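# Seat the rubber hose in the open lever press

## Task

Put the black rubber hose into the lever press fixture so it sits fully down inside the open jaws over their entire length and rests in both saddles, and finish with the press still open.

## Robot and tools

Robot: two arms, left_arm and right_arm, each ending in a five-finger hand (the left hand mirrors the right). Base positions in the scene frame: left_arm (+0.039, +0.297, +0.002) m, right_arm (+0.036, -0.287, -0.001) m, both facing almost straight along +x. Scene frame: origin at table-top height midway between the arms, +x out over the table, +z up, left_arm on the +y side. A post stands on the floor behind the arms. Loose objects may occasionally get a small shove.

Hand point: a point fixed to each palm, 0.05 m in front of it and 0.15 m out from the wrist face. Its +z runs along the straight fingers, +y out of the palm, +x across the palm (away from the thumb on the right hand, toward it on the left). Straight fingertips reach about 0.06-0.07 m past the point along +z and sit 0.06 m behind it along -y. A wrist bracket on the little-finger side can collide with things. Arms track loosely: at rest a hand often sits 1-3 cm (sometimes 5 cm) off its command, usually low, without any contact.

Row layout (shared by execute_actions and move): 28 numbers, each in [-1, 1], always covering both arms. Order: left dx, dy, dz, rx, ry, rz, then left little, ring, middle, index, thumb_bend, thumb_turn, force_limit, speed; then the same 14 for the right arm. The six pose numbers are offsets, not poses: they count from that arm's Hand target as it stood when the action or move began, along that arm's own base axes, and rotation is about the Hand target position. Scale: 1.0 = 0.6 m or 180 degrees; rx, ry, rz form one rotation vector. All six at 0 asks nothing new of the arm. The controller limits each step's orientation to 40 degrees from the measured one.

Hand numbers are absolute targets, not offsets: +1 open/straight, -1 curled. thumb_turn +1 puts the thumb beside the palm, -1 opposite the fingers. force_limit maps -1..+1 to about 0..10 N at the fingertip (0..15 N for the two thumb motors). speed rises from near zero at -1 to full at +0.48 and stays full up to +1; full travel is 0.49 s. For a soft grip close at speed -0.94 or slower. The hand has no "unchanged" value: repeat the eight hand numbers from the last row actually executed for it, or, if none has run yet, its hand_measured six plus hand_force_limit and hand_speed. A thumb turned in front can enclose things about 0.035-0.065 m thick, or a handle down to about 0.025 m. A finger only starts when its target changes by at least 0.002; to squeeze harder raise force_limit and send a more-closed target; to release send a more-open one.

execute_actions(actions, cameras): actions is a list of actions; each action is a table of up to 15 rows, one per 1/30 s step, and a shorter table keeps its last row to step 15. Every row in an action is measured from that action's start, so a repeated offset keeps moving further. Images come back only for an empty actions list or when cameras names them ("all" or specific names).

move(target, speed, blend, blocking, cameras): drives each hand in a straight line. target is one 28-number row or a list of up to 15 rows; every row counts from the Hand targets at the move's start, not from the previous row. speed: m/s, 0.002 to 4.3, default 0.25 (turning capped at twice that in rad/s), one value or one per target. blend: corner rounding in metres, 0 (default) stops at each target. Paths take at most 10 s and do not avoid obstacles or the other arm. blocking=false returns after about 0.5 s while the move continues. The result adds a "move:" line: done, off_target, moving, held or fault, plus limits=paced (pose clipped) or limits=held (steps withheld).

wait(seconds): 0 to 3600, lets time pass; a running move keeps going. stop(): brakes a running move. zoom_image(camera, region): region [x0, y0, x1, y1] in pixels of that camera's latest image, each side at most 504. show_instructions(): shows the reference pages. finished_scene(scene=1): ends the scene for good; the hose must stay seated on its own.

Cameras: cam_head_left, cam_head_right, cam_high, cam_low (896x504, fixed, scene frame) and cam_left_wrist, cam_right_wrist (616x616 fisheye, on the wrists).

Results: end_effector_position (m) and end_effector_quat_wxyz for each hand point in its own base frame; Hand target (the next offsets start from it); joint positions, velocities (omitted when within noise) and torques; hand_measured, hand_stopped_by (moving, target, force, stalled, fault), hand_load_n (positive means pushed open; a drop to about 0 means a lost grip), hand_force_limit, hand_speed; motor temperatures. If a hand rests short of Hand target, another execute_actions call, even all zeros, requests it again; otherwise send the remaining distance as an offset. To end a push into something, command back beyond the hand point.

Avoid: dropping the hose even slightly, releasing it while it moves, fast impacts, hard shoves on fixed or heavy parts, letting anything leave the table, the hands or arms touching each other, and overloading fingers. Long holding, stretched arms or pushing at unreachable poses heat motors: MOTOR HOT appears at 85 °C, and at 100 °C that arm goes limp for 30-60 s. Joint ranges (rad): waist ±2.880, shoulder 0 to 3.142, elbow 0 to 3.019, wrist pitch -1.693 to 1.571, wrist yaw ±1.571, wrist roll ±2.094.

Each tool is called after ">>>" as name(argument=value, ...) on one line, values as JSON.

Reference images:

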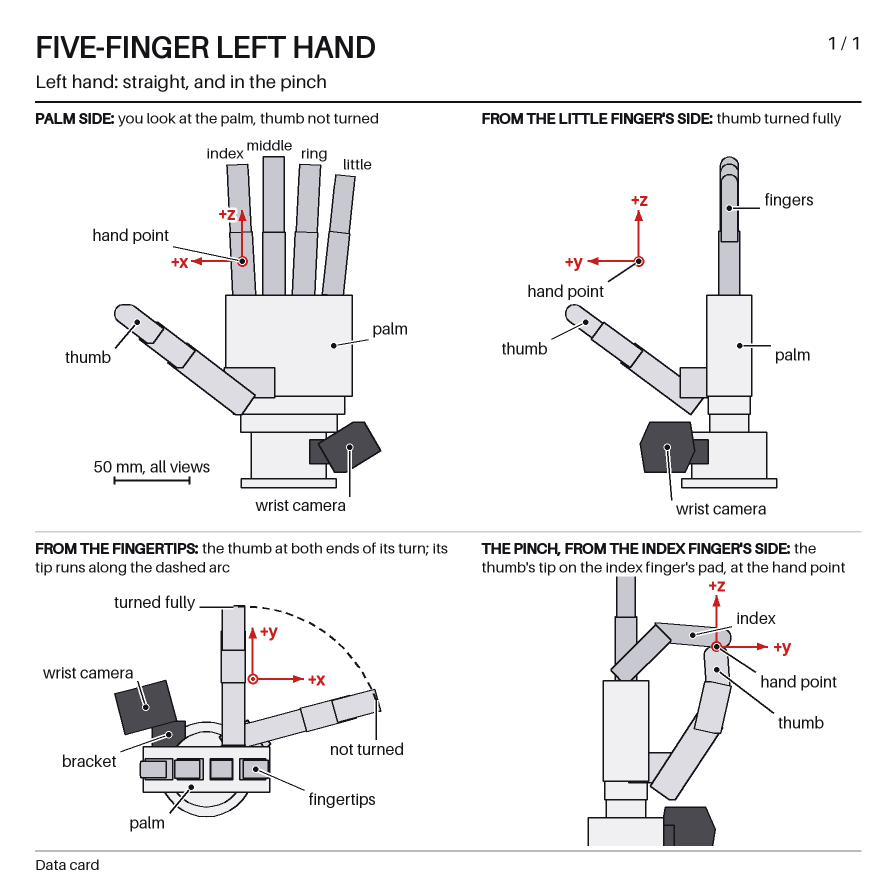

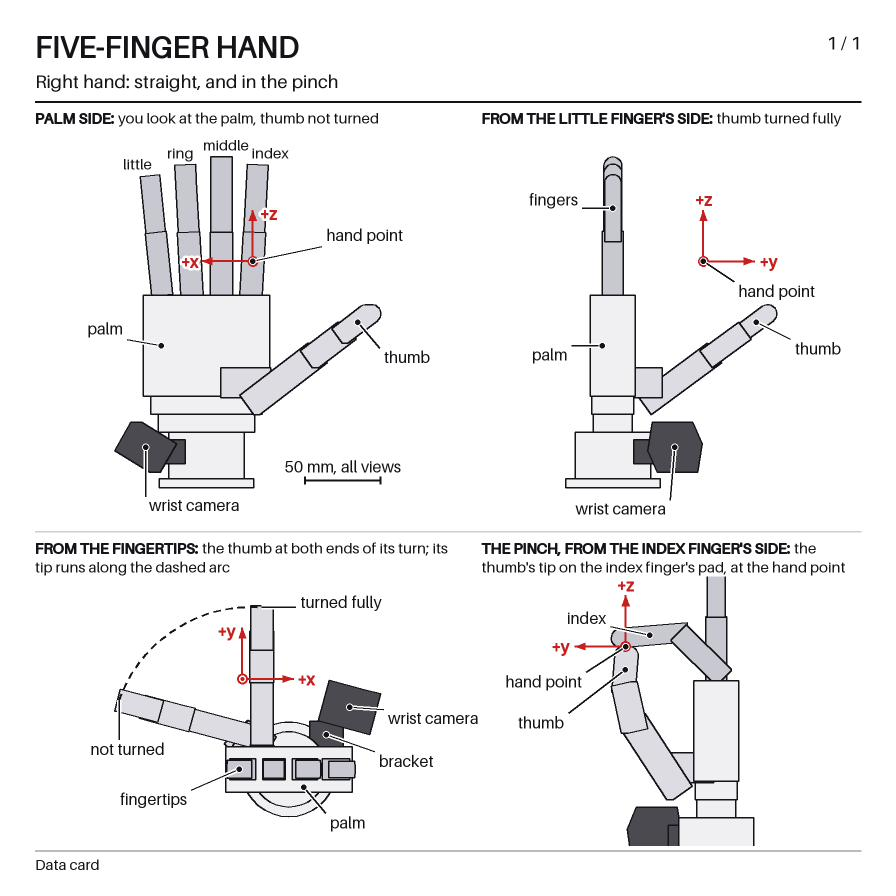

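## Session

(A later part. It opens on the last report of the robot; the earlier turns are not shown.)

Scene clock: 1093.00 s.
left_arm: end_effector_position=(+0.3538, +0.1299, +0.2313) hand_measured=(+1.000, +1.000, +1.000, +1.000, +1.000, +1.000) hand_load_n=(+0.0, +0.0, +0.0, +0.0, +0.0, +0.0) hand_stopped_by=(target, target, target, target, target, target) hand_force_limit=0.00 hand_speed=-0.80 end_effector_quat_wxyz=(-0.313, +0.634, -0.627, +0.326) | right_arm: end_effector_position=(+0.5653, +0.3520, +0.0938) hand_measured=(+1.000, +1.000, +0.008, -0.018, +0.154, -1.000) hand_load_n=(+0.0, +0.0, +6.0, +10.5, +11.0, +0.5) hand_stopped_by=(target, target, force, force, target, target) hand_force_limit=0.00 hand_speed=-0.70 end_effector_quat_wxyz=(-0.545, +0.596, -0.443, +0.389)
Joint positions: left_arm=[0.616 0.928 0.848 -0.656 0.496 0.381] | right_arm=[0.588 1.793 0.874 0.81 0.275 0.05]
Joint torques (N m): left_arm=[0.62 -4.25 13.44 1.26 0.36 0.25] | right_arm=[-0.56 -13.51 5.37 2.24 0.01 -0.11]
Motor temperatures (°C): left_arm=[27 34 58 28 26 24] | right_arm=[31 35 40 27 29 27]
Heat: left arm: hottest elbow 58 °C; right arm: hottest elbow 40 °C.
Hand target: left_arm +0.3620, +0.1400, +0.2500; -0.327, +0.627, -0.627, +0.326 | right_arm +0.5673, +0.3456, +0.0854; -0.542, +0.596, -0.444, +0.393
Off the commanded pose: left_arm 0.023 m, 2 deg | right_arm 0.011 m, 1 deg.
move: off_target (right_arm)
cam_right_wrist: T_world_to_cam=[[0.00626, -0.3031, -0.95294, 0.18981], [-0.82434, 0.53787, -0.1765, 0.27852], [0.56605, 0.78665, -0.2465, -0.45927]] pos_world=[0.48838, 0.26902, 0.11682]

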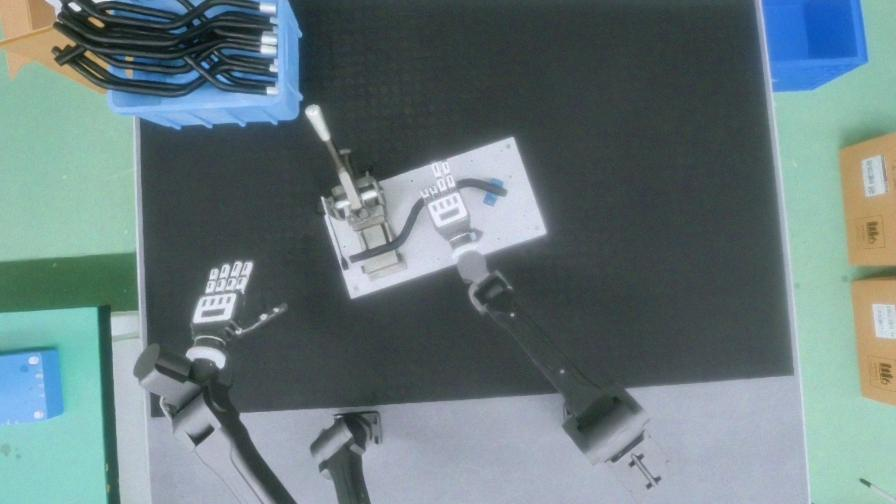

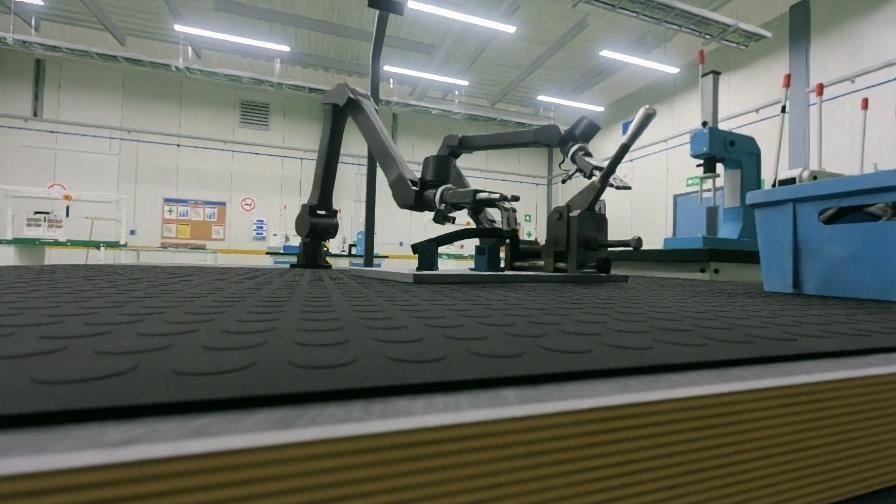

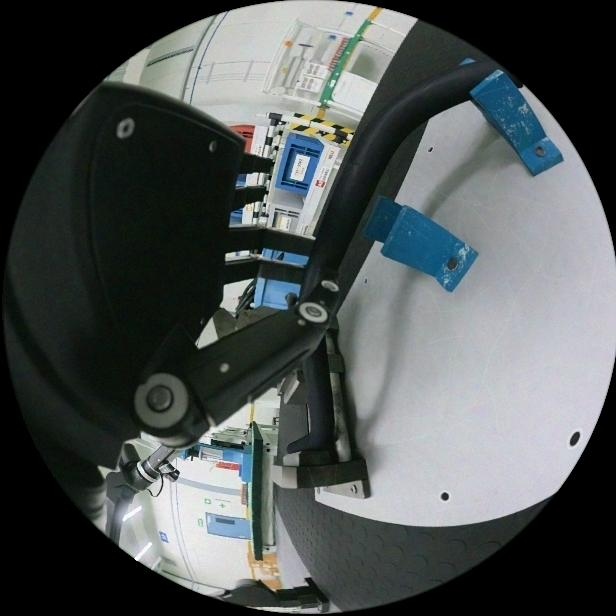

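>>> move(target=[0,0,0,0,0,0,1,1,1,1,1,1,0,-0.8,0,0,-0.055,0,0,0,1,1,-0.3,-0.3,0.15,-1,0,-0.7], cameras=["cam_high","cam_low","cam_right_wrist","cam_left_wrist"], speed=0.04)

>>> zoom_image(camera="cam_high", region=[320, 120, 540, 300])

>>> zoom_image(camera="cam_low", region=[370, 120, 620, 290])

>>> zoom_image(camera="cam_right_wrist", region=[250, 60, 550, 360])

Scene clock: 1106.97 s.
left_arm: end_effector_position=(+0.3538, +0.1299, +0.2313) hand_measured=(+1.000, +1.000, +1.000, +1.000, +1.000, +1.000) hand_load_n=(+0.0, +0.0, +0.0, +0.0, +0.0, +0.0) hand_stopped_by=(target, target, target, target, target, target) hand_force_limit=0.00 hand_speed=-0.80 end_effector_quat_wxyz=(-0.313, +0.634, -0.627, +0.326) | right_arm: end_effector_position=(+0.5695, +0.3546, +0.0742) hand_measured=(+1.000, +1.000, +0.008, -0.018, +0.154, -1.000) hand_load_n=(+0.0, +0.0, +6.5, +11.0, +9.0, +0.5) hand_stopped_by=(target, target, force, force, target, target) hand_force_limit=0.00 hand_speed=-0.70 end_effector_quat_wxyz=(+0.554, -0.588, +0.440, -0.392)
Joint positions: left_arm=[0.616 0.928 0.848 -0.656 0.496 0.381] | right_arm=[0.588 1.862 0.874 0.907 0.275 0.05]
Joint torques (N m): left_arm=[0.32 -4.01 13.46 1.24 0.36 0.23] | right_arm=[-0.56 -12.98 4.37 1.98 -0.02 -0.11]
Motor temperatures (°C): left_arm=[27 34 58 28 26 24] | right_arm=[31 35 40 27 29 27]
Heat: left arm: hottest elbow 58 °C; right arm: hottest elbow 40 °C.
Hand target: left_arm +0.3620, +0.1400, +0.2500; -0.327, +0.627, -0.627, +0.326 | right_arm +0.5673, +0.3457, +0.0524; +0.542, -0.596, +0.444, -0.393
Off the commanded pose: left_arm 0.023 m, 2 deg | right_arm 0.024 m, 2 deg.
move: off_target (right_arm)
cam_left_wrist: T_world_to_cam=[[0.5556, -0.29331, 0.77799, -0.33621], [-0.4763, -0.87924, 0.00866, 0.30188], [0.6815, -0.37537, -0.62821, 0.06673]] pos_world=[0.28511, 0.19186, 0.30087]
cam_right_wrist: T_world_to_cam=[[0.02762, -0.2888, -0.95699, 0.15501], [-0.81983, 0.54122, -0.18699, 0.27413], [0.57194, 0.78973, -0.22182, -0.47474]] pos_world=[0.49198, 0.27132, 0.0943]
Images, in order (width x height): cam_high 896x504, cam_low 896x504, cam_left_wrist 616x616, cam_right_wrist 616x616.

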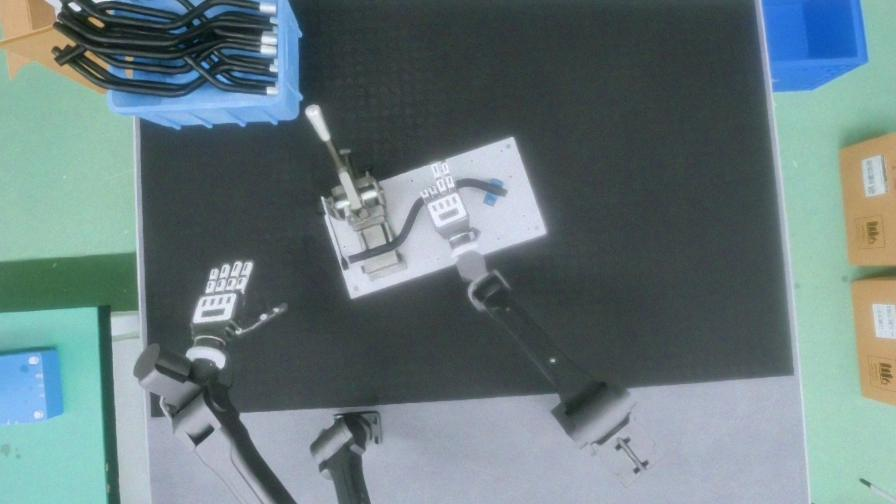

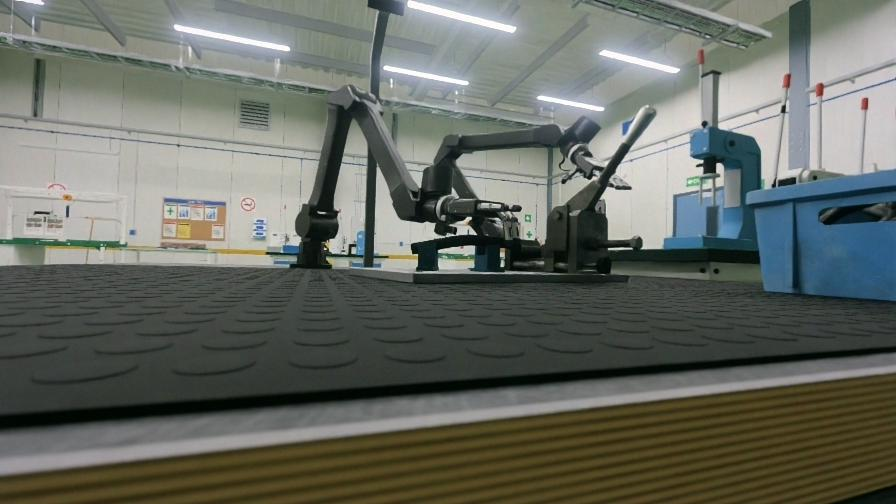

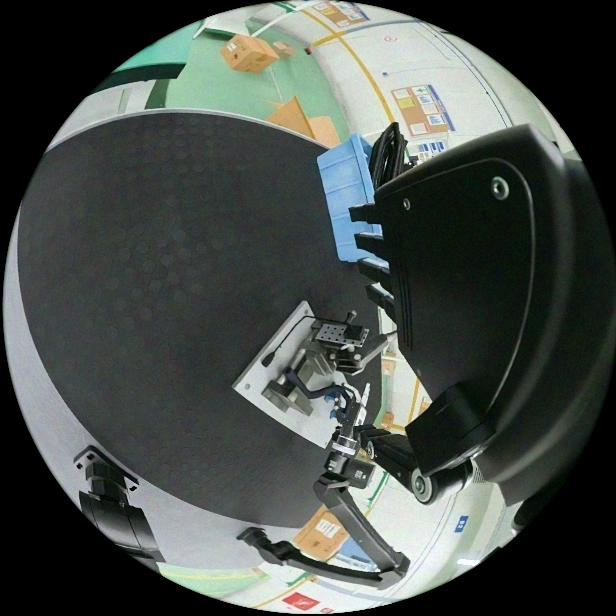

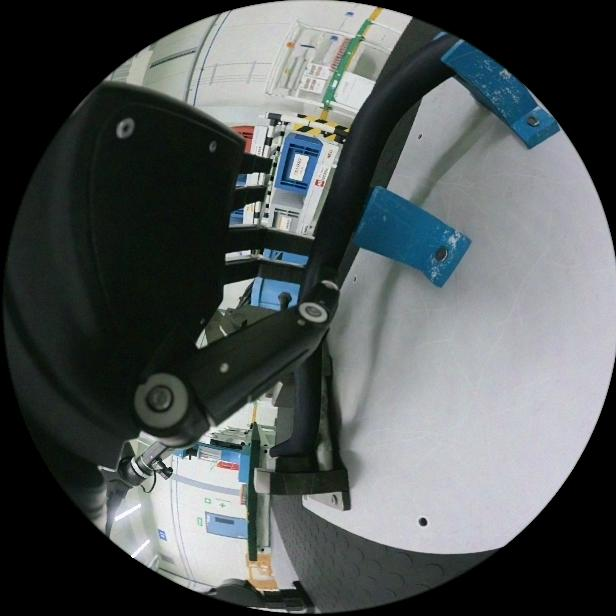

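Scaled by 2.291 from the camera's image (finer frame: 1280x720).

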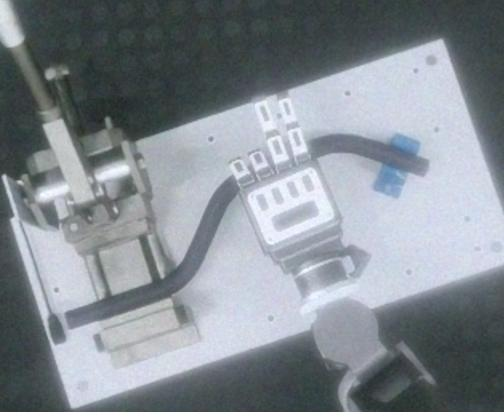

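Scaled by 2.016 from the camera's image (finer frame: 1280x720).

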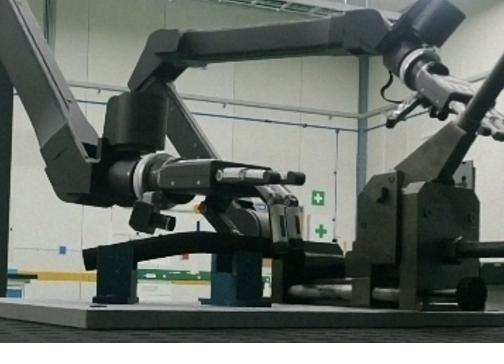

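Scaled by 1.680 from the camera's image (finer frame: 880x880).

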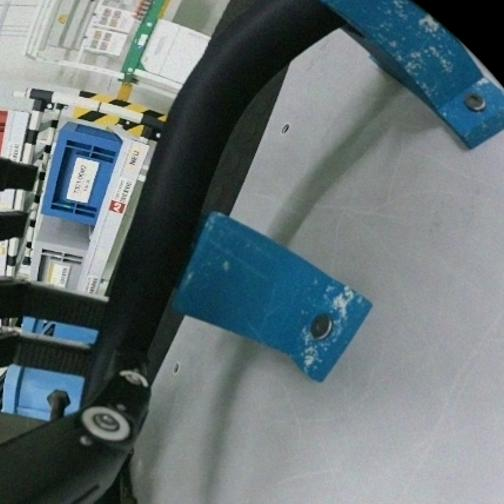

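>>> zoom_image(camera="cam_high", region=[415, 150, 525, 240])

>>> zoom_image(camera="cam_low", region=[400, 215, 520, 285])

>>> zoom_image(camera="cam_left_wrist", region=[240, 310, 380, 450])

Scaled by 4.582 from the camera's image (finer frame: 1280x720).

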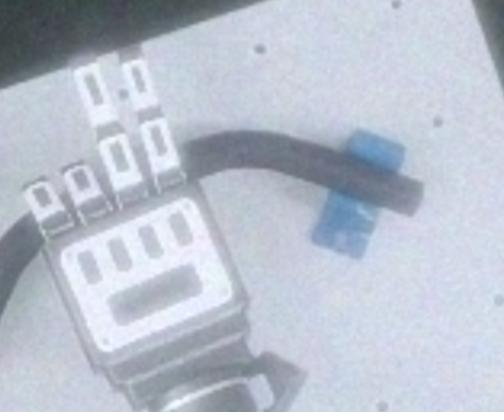

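Scaled by 4.200 from the camera's image (finer frame: 1280x720).

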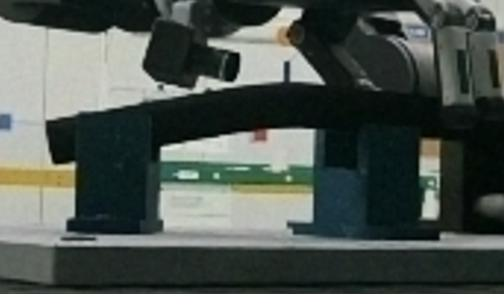

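Scaled by 3.600 from the camera's image (finer frame: 880x880).

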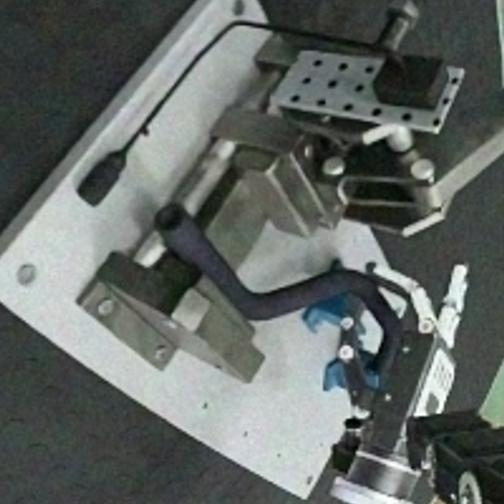

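>>> move(target=[0,0,0,0,0,0,1,1,1,1,1,1,0,-0.8,0,0,-0.03,0,0,0,1,1,-0.3,-0.3,0.15,-1,0,-0.7], cameras=["cam_high","cam_low","cam_right_wrist"], speed=0.04)

>>> zoom_image(camera="cam_high", region=[320, 120, 540, 300])

>>> zoom_image(camera="cam_low", region=[400, 215, 520, 285])

>>> zoom_image(camera="cam_right_wrist", region=[250, 60, 550, 360])

Scene clock: 1128.37 s.
left_arm: end_effector_position=(+0.3538, +0.1299, +0.2313) hand_measured=(+1.000, +1.000, +1.000, +1.000, +1.000, +1.000) hand_load_n=(+0.0, -0.5, +0.0, +0.0, +0.0, +0.0) hand_stopped_by=(target, target, target, target, target, target) hand_force_limit=0.00 hand_speed=-0.80 end_effector_quat_wxyz=(-0.313, +0.634, -0.627, +0.326) | right_arm: end_effector_position=(+0.5707, +0.3554, +0.0716) hand_measured=(+1.000, +1.000, +0.008, -0.018, +0.154, -1.000) hand_load_n=(+0.0, +0.0, +5.5, +11.5, +8.0, +1.0) hand_stopped_by=(target, target, force, force, target, target) hand_force_limit=0.00 hand_speed=-0.70 end_effector_quat_wxyz=(+0.565, -0.578, +0.437, -0.396)
Joint positions: left_arm=[0.616 0.928 0.848 -0.656 0.496 0.381] | right_arm=[0.588 1.888 0.87 0.966 0.275 0.05]
Joint torques (N m): left_arm=[0.56 -4.07 13.42 1.29 0.35 0.23] | right_arm=[-0.56 -11.46 4.25 1.54 -0.03 -0.11]
Motor temperatures (°C): left_arm=[27 34 59 28 26 24] | right_arm=[31 35 39 27 29 26]
Heat: left arm: hottest elbow 59 °C; right arm: hottest elbow 39 °C.
Hand target: left_arm +0.3620, +0.1400, +0.2500; -0.327, +0.627, -0.627, +0.326 | right_arm +0.5672, +0.3457, +0.0343; +0.542, -0.596, +0.444, -0.393
Off the commanded pose: left_arm 0.023 m, 2 deg | right_arm 0.039 m, 3 deg.
move: off_target (right_arm)
cam_right_wrist: T_world_to_cam=[[0.05168, -0.27276, -0.96069, 0.13358], [-0.81496, 0.54449, -0.19843, 0.27105], [0.57721, 0.79318, -0.19415, -0.48284]] pos_world=[0.49269, 0.27183, 0.08837]

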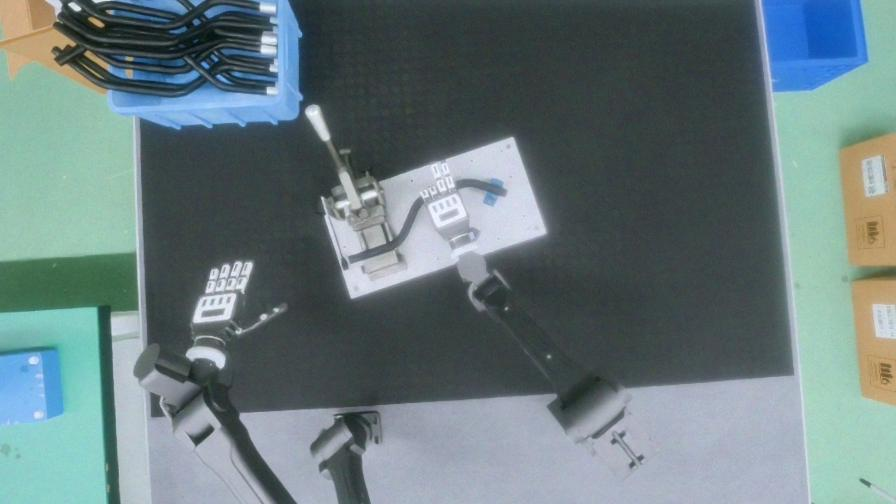

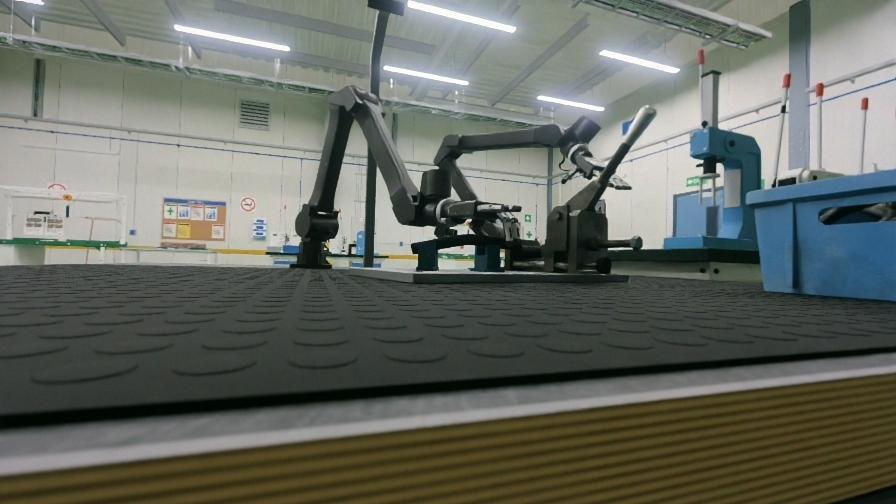

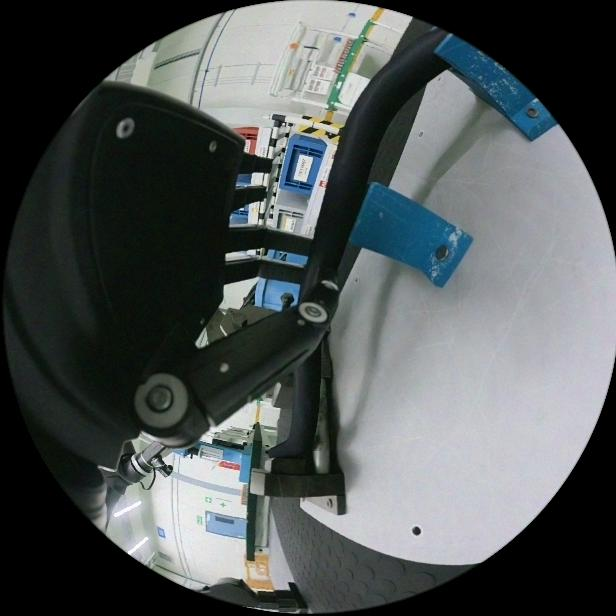

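Scaled by 2.291 from the camera's image (finer frame: 1280x720).

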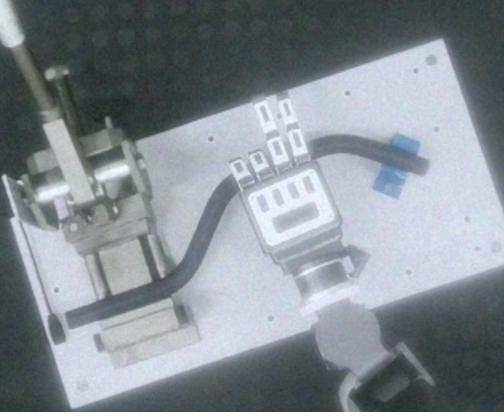

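Scaled by 4.200 from the camera's image (finer frame: 1280x720).

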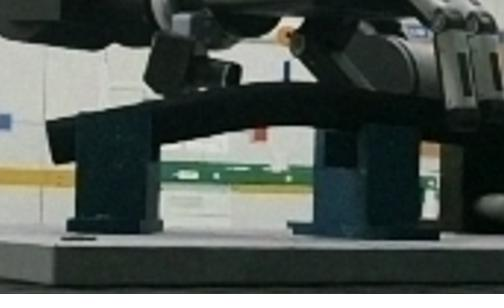

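Scaled by 1.680 from the camera's image (finer frame: 880x880).

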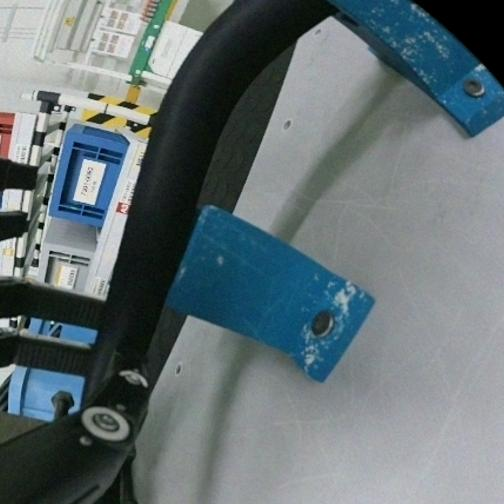

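>>> move(target=[0,0,0,0,0,0,1,1,1,1,1,1,0,-0.8,-0.01,0,0.075,0,0,0,1,1,-0.3,-0.3,0.15,-1,0,-0.7], cameras=["cam_high"], speed=0.04)

>>> zoom_image(camera="cam_high", region=[415, 150, 525, 240])

Scene clock: 1138.77 s.
left_arm: end_effector_position=(+0.3538, +0.1299, +0.2313) hand_measured=(+1.000, +1.000, +1.000, +1.000, +1.000, +1.000) hand_load_n=(+0.0, +0.0, +0.0, +0.0, +0.0, +0.0) hand_stopped_by=(target, target, target, target, target, target) hand_force_limit=0.00 hand_speed=-0.80 end_effector_quat_wxyz=(-0.313, +0.634, -0.627, +0.326) | right_arm: end_effector_position=(+0.5646, +0.3499, +0.0809) hand_measured=(+1.000, +1.000, +0.008, -0.018, +0.154, -1.000) hand_load_n=(+0.0, +0.0, +6.0, +10.5, +10.0, +0.5) hand_stopped_by=(target, target, force, force, target, target) hand_force_limit=0.00 hand_speed=-0.70 end_effector_quat_wxyz=(+0.548, -0.591, +0.444, -0.392)
Joint positions: left_arm=[0.616 0.928 0.848 -0.656 0.496 0.381] | right_arm=[0.588 1.827 0.861 0.87 0.281 0.05]
Joint torques (N m): left_arm=[0.62 -4.37 13.5 1.26 0.35 0.22] | right_arm=[-0.09 -15.85 4.85 0.92 0 -0.11]
Motor temperatures (°C): left_arm=[27 34 59 28 26 24] | right_arm=[31 35 39 27 29 26]
Heat: left arm: hottest elbow 59 °C; right arm: hottest elbow 39 °C.
Hand target: left_arm +0.3620, +0.1400, +0.2500; -0.327, +0.627, -0.627, +0.326 | right_arm +0.5613, +0.3457, +0.0795; +0.542, -0.596, +0.444, -0.393
Off the commanded pose: left_arm 0.023 m, 2 deg | right_arm 0.006 m, 1 deg.
move: done

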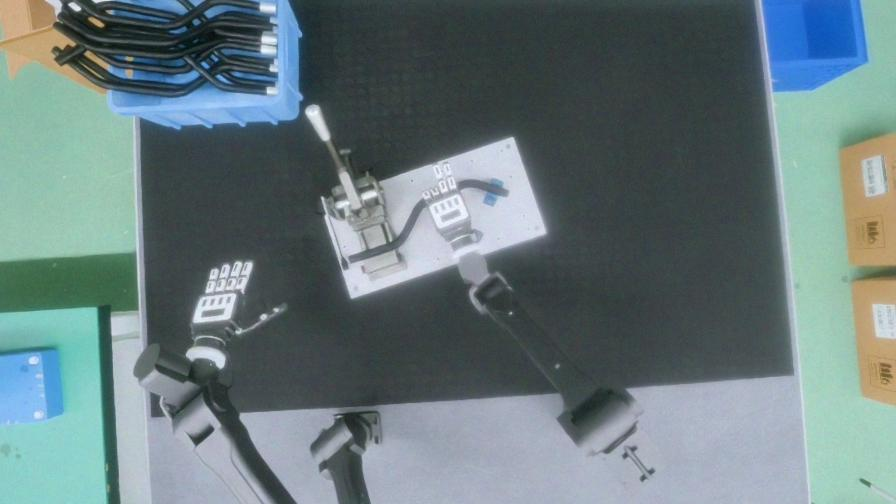

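Scaled by 4.582 from the camera's image (finer frame: 1280x720).

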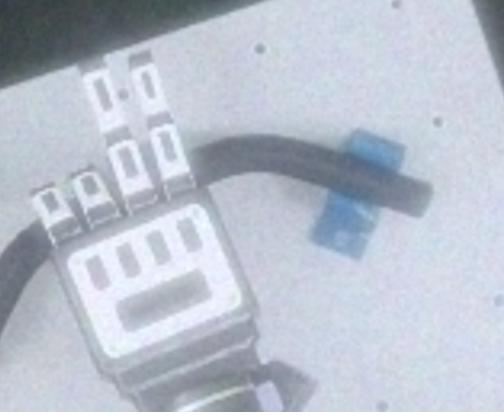

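>>> move(target=[0,0,0,0,0,0,1,1,1,1,1,1,0,-0.8,0,0,-0.06,0,0,0,1,1,-0.3,-0.3,0.15,-1,0,-0.7], cameras=["cam_high","cam_low","cam_right_wrist"], speed=0.04)

>>> zoom_image(camera="cam_high", region=[415, 150, 525, 240])

>>> zoom_image(camera="cam_low", region=[400, 215, 520, 285])

>>> zoom_image(camera="cam_right_wrist", region=[250, 60, 550, 360])

Scene clock: 1146.50 s.
left_arm: end_effector_position=(+0.3538, +0.1299, +0.2313) hand_measured=(+1.000, +1.000, +1.000, +1.000, +1.000, +1.000) hand_load_n=(+0.0, +0.0, +0.0, +0.0, +0.0, +0.0) hand_stopped_by=(target, target, target, target, target, target) hand_force_limit=0.00 hand_speed=-0.80 end_effector_quat_wxyz=(-0.313, +0.634, -0.627, +0.326) | right_arm: end_effector_position=(+0.5658, +0.3503, +0.0639) hand_measured=(+1.000, +1.000, +0.008, -0.018, +0.154, -1.000) hand_load_n=(+0.0, +0.0, +6.5, +11.0, +9.0, +0.5) hand_stopped_by=(target, target, force, force, target, target) hand_force_limit=0.00 hand_speed=-0.70 end_effector_quat_wxyz=(+0.552, -0.587, +0.443, -0.394)
Joint positions: left_arm=[0.616 0.928 0.848 -0.656 0.496 0.381] | right_arm=[0.588 1.879 0.858 0.938 0.283 0.049]
Joint torques (N m): left_arm=[0.62 -3.96 13.44 1.29 0.35 0.23] | right_arm=[-0.09 -12.92 4.26 1.96 -0.06 -0.1]
Motor temperatures (°C): left_arm=[27 34 59 28 25 24] | right_arm=[31 35 39 27 29 26]
Heat: left arm: hottest elbow 59 °C; right arm: hottest elbow 39 °C.
Hand target: left_arm +0.3620, +0.1400, +0.2500; -0.327, +0.627, -0.627, +0.326 | right_arm +0.5612, +0.3457, +0.0433; +0.542, -0.596, +0.444, -0.393
Off the commanded pose: left_arm 0.023 m, 2 deg | right_arm 0.021 m, 2 deg.
move: off_target (right_arm)
cam_right_wrist: T_world_to_cam=[[0.02409, -0.29107, -0.9564, 0.14671], [-0.81594, 0.54705, -0.18704, 0.26721], [0.57764, 0.78487, -0.22432, -0.47294]] pos_world=[0.48768, 0.26773, 0.0842]

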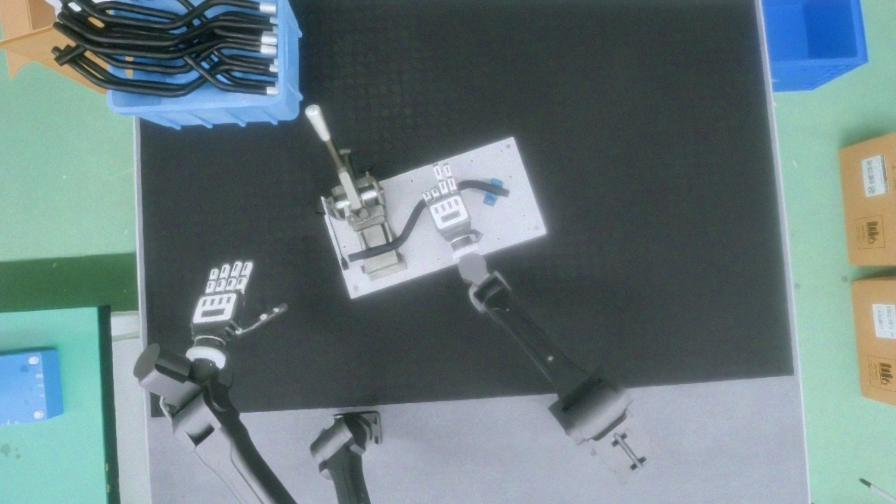

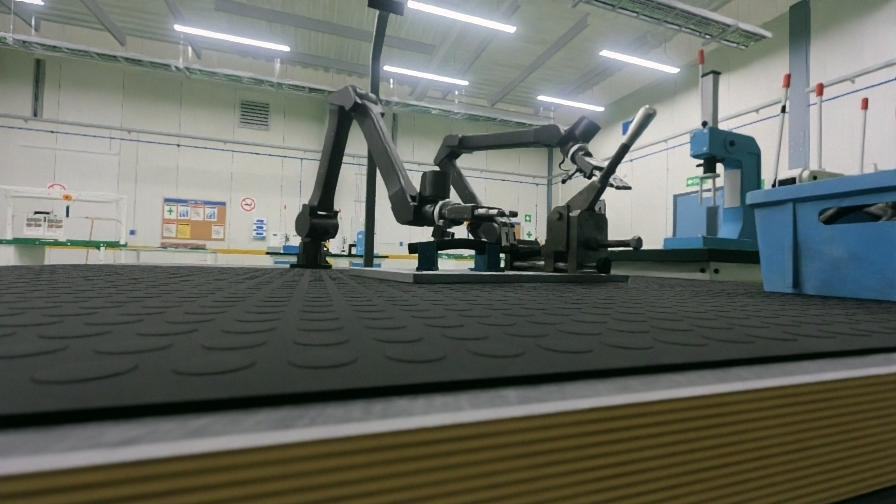

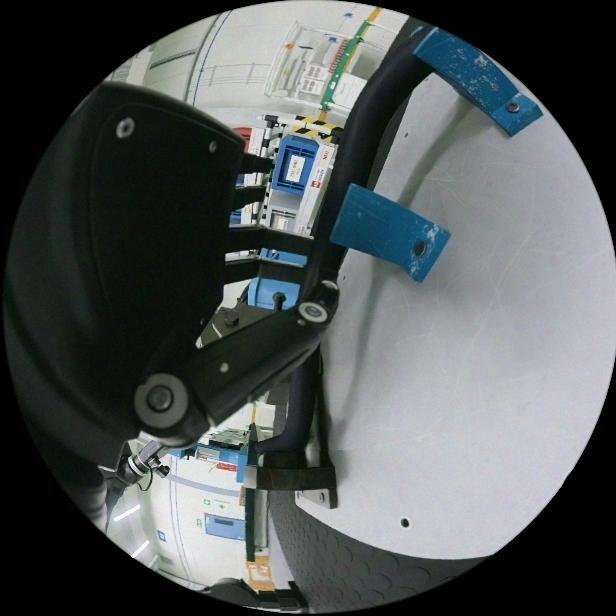

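Scaled by 4.582 from the camera's image (finer frame: 1280x720).

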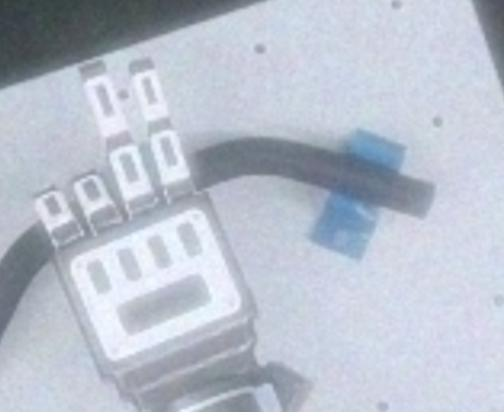

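Scaled by 4.200 from the camera's image (finer frame: 1280x720).

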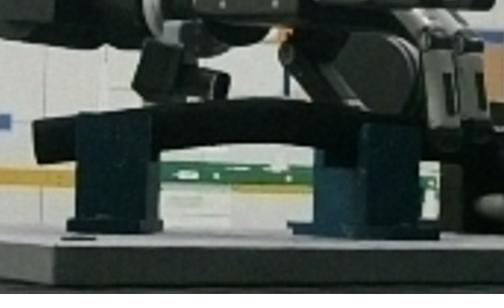

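Scaled by 1.680 from the camera's image (finer frame: 880x880).

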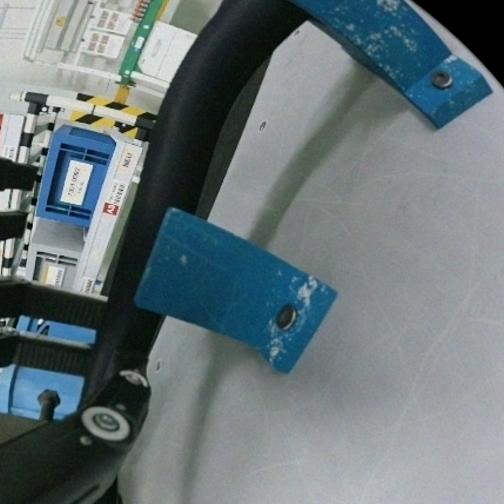

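>>> move(target=[0,0,0,0,0,0,1,1,1,1,1,1,0,-0.8,0,0,-0.022,0,0,0,1,1,-0.3,-0.3,0.15,-1,0,-0.7], cameras=["cam_high","cam_low","cam_right_wrist","cam_left_wrist","cam_head_left"], speed=0.04)

>>> zoom_image(camera="cam_high", region=[310, 150, 530, 300])

>>> zoom_image(camera="cam_low", region=[400, 215, 520, 285])

>>> zoom_image(camera="cam_left_wrist", region=[240, 310, 380, 450])

>>> zoom_image(camera="cam_head_left", region=[280, 180, 440, 300])

Scene clock: 1155.80 s.
left_arm: end_effector_position=(+0.3538, +0.1299, +0.2313) hand_measured=(+1.000, +1.000, +1.000, +1.000, +1.000, +1.000) hand_load_n=(+0.0, +0.0, +0.0, +0.0, +0.0, -0.5) hand_stopped_by=(target, target, target, target, target, target) hand_force_limit=0.00 hand_speed=-0.80 end_effector_quat_wxyz=(-0.313, +0.634, -0.627, +0.326) | right_arm: end_effector_position=(+0.5671, +0.3507, +0.0575) hand_measured=(+1.000, +1.000, +0.008, -0.018, +0.154, -1.000) hand_load_n=(+0.0, +0.0, +6.0, +11.0, +9.0, +0.5) hand_stopped_by=(target, target, force, force, target, target) hand_force_limit=0.00 hand_speed=-0.70 end_effector_quat_wxyz=(+0.556, -0.583, +0.441, -0.397)
Joint positions: left_arm=[0.616 0.928 0.848 -0.656 0.496 0.381] | right_arm=[0.588 1.905 0.858 0.978 0.284 0.047]
Joint torques (N m): left_arm=[0.5 -4.31 13.42 1.29 0.35 0.24] | right_arm=[-0.09 -12.34 4.03 1.78 -0.1 -0.08]
Motor temperatures (°C): left_arm=[27 34 59 28 25 24] | right_arm=[31 34 39 27 29 26]
Heat: left arm: hottest elbow 59 °C; right arm: hottest elbow 39 °C.
Hand target: left_arm +0.3620, +0.1400, +0.2500; -0.327, +0.627, -0.627, +0.326 | right_arm +0.5613, +0.3457, +0.0302; +0.542, -0.596, +0.444, -0.393
Off the commanded pose: left_arm 0.023 m, 2 deg | right_arm 0.029 m, 2 deg.
move: off_target (right_arm)
cam_left_wrist: T_world_to_cam=[[0.5556, -0.29331, 0.77799, -0.33621], [-0.4763, -0.87924, 0.00866, 0.30188], [0.6815, -0.37537, -0.62821, 0.06673]] pos_world=[0.28511, 0.19186, 0.30087]
cam_right_wrist: T_world_to_cam=[[0.0357, -0.28576, -0.95764, 0.13242], [-0.81308, 0.54884, -0.19409, 0.26502], [0.58105, 0.78556, -0.21275, -0.47831]] pos_world=[0.48868, 0.26813, 0.07649]
Images, in order (width x height): cam_head_left 896x504, cam_high 896x504, cam_low 896x504, cam_left_wrist 616x616, cam_right_wrist 616x616.

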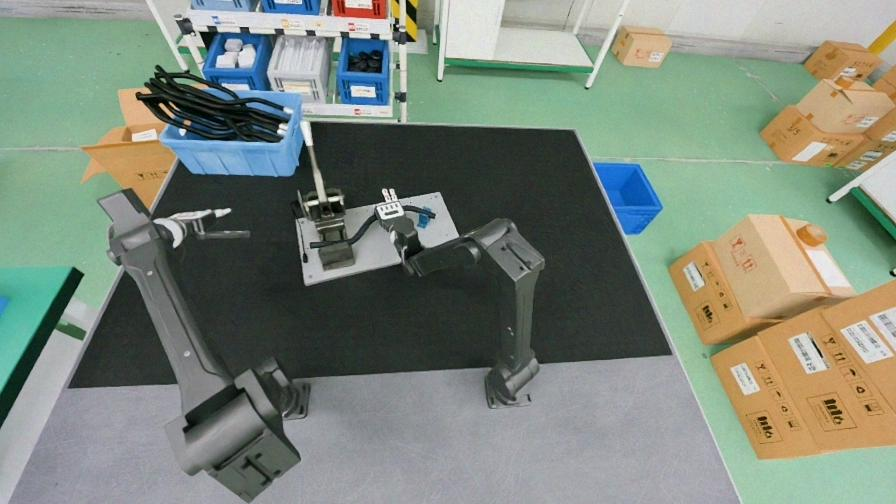

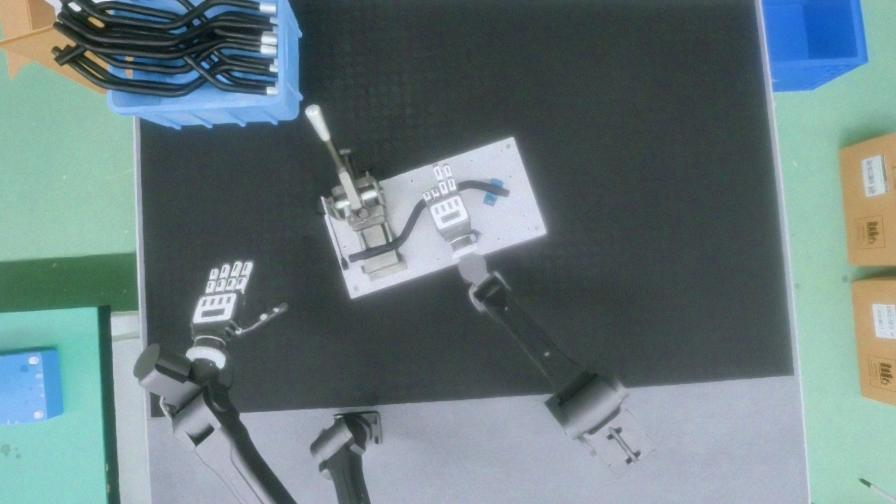

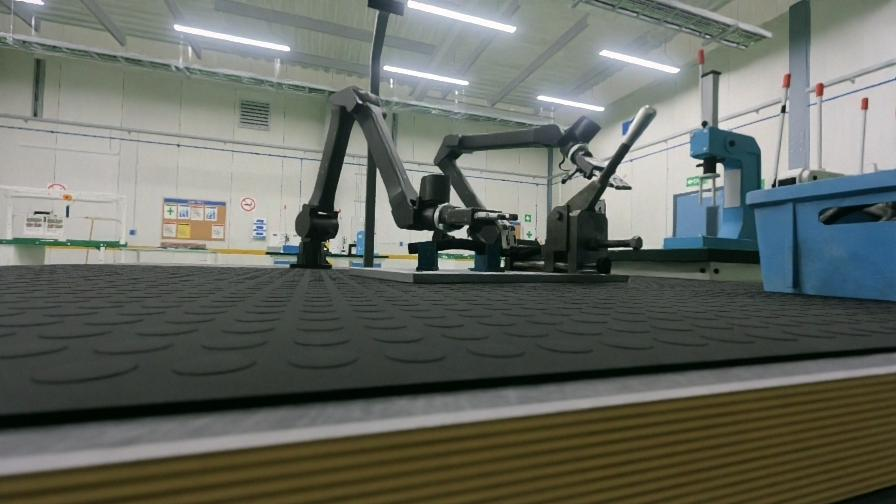

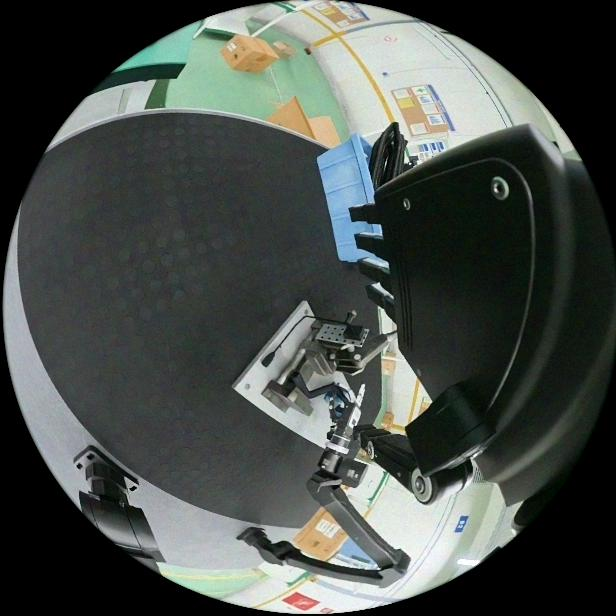

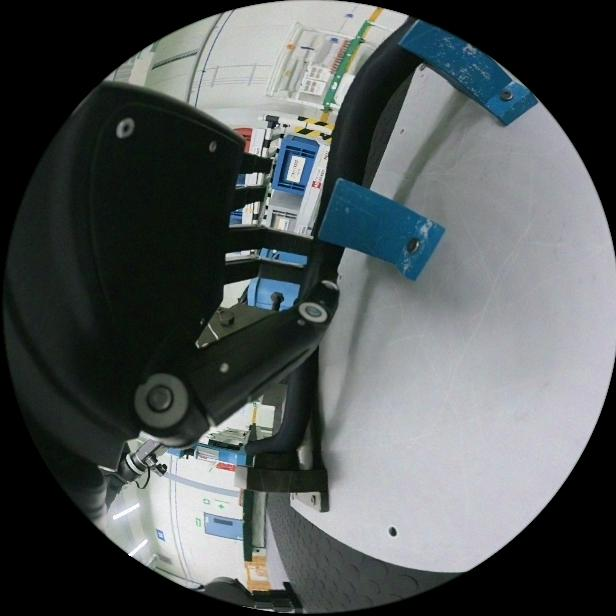

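Scaled by 2.291 from the camera's image (finer frame: 1280x720).

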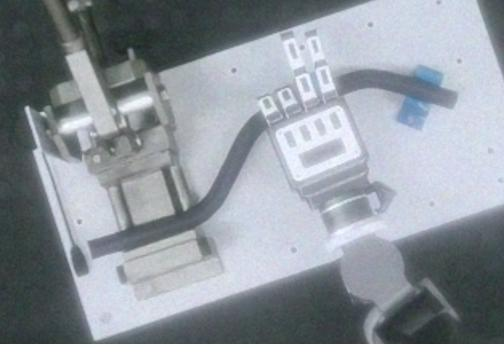

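Scaled by 4.200 from the camera's image (finer frame: 1280x720).

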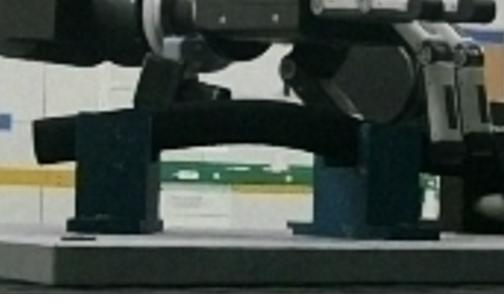

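Scaled by 3.600 from the camera's image (finer frame: 880x880).

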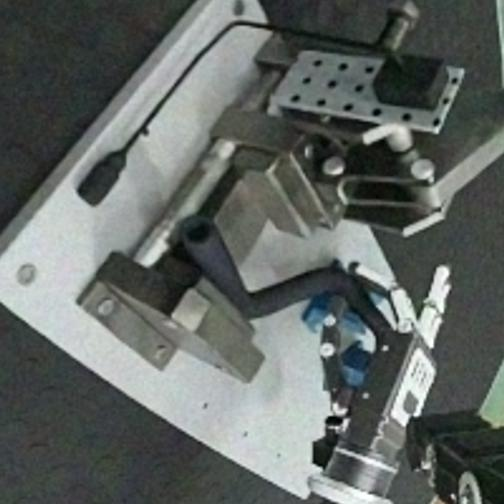

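Scaled by 3.150 from the camera's image (finer frame: 1280x720).

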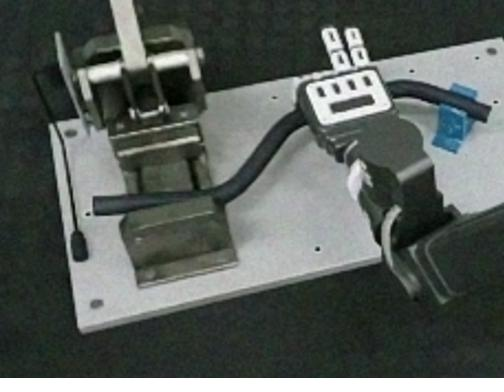

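>>> zoom_image(camera="cam_low", region=[500, 215, 580, 285])

>>> zoom_image(camera="cam_right_wrist", region=[220, 330, 380, 540])

>>> zoom_image(camera="cam_high", region=[325, 205, 425, 285])

>>> zoom_image(camera="cam_left_wrist", region=[255, 350, 335, 430])

Scaled by 6.300 from the camera's image (finer frame: 1280x720).

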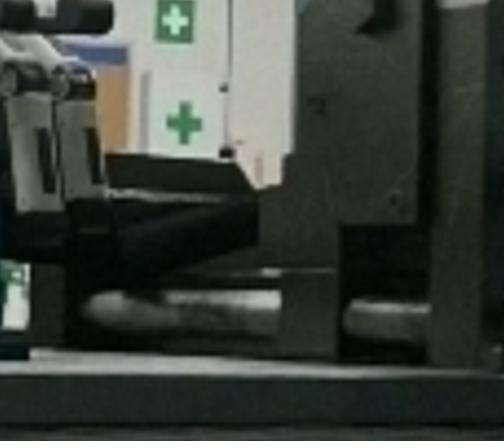

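Scaled by 2.400 from the camera's image (finer frame: 880x880).

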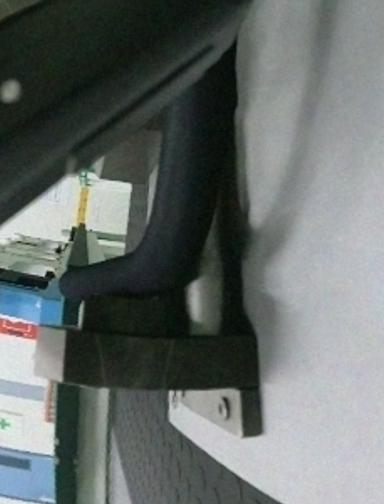

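Scaled by 5.040 from the camera's image (finer frame: 1280x720).

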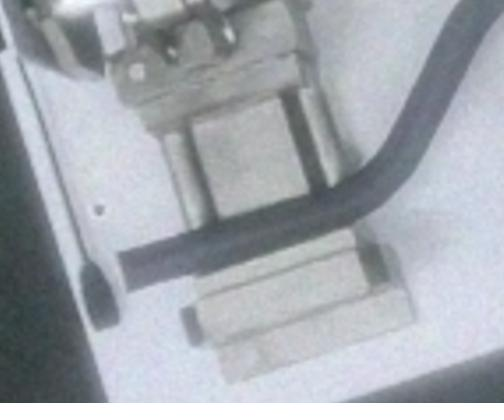

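Scaled by 6.300 from the camera's image (finer frame: 880x880).

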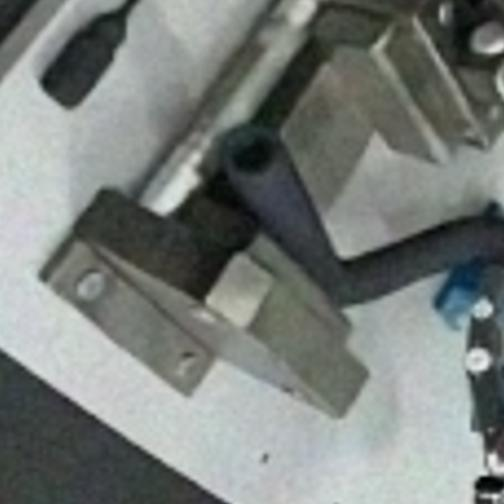

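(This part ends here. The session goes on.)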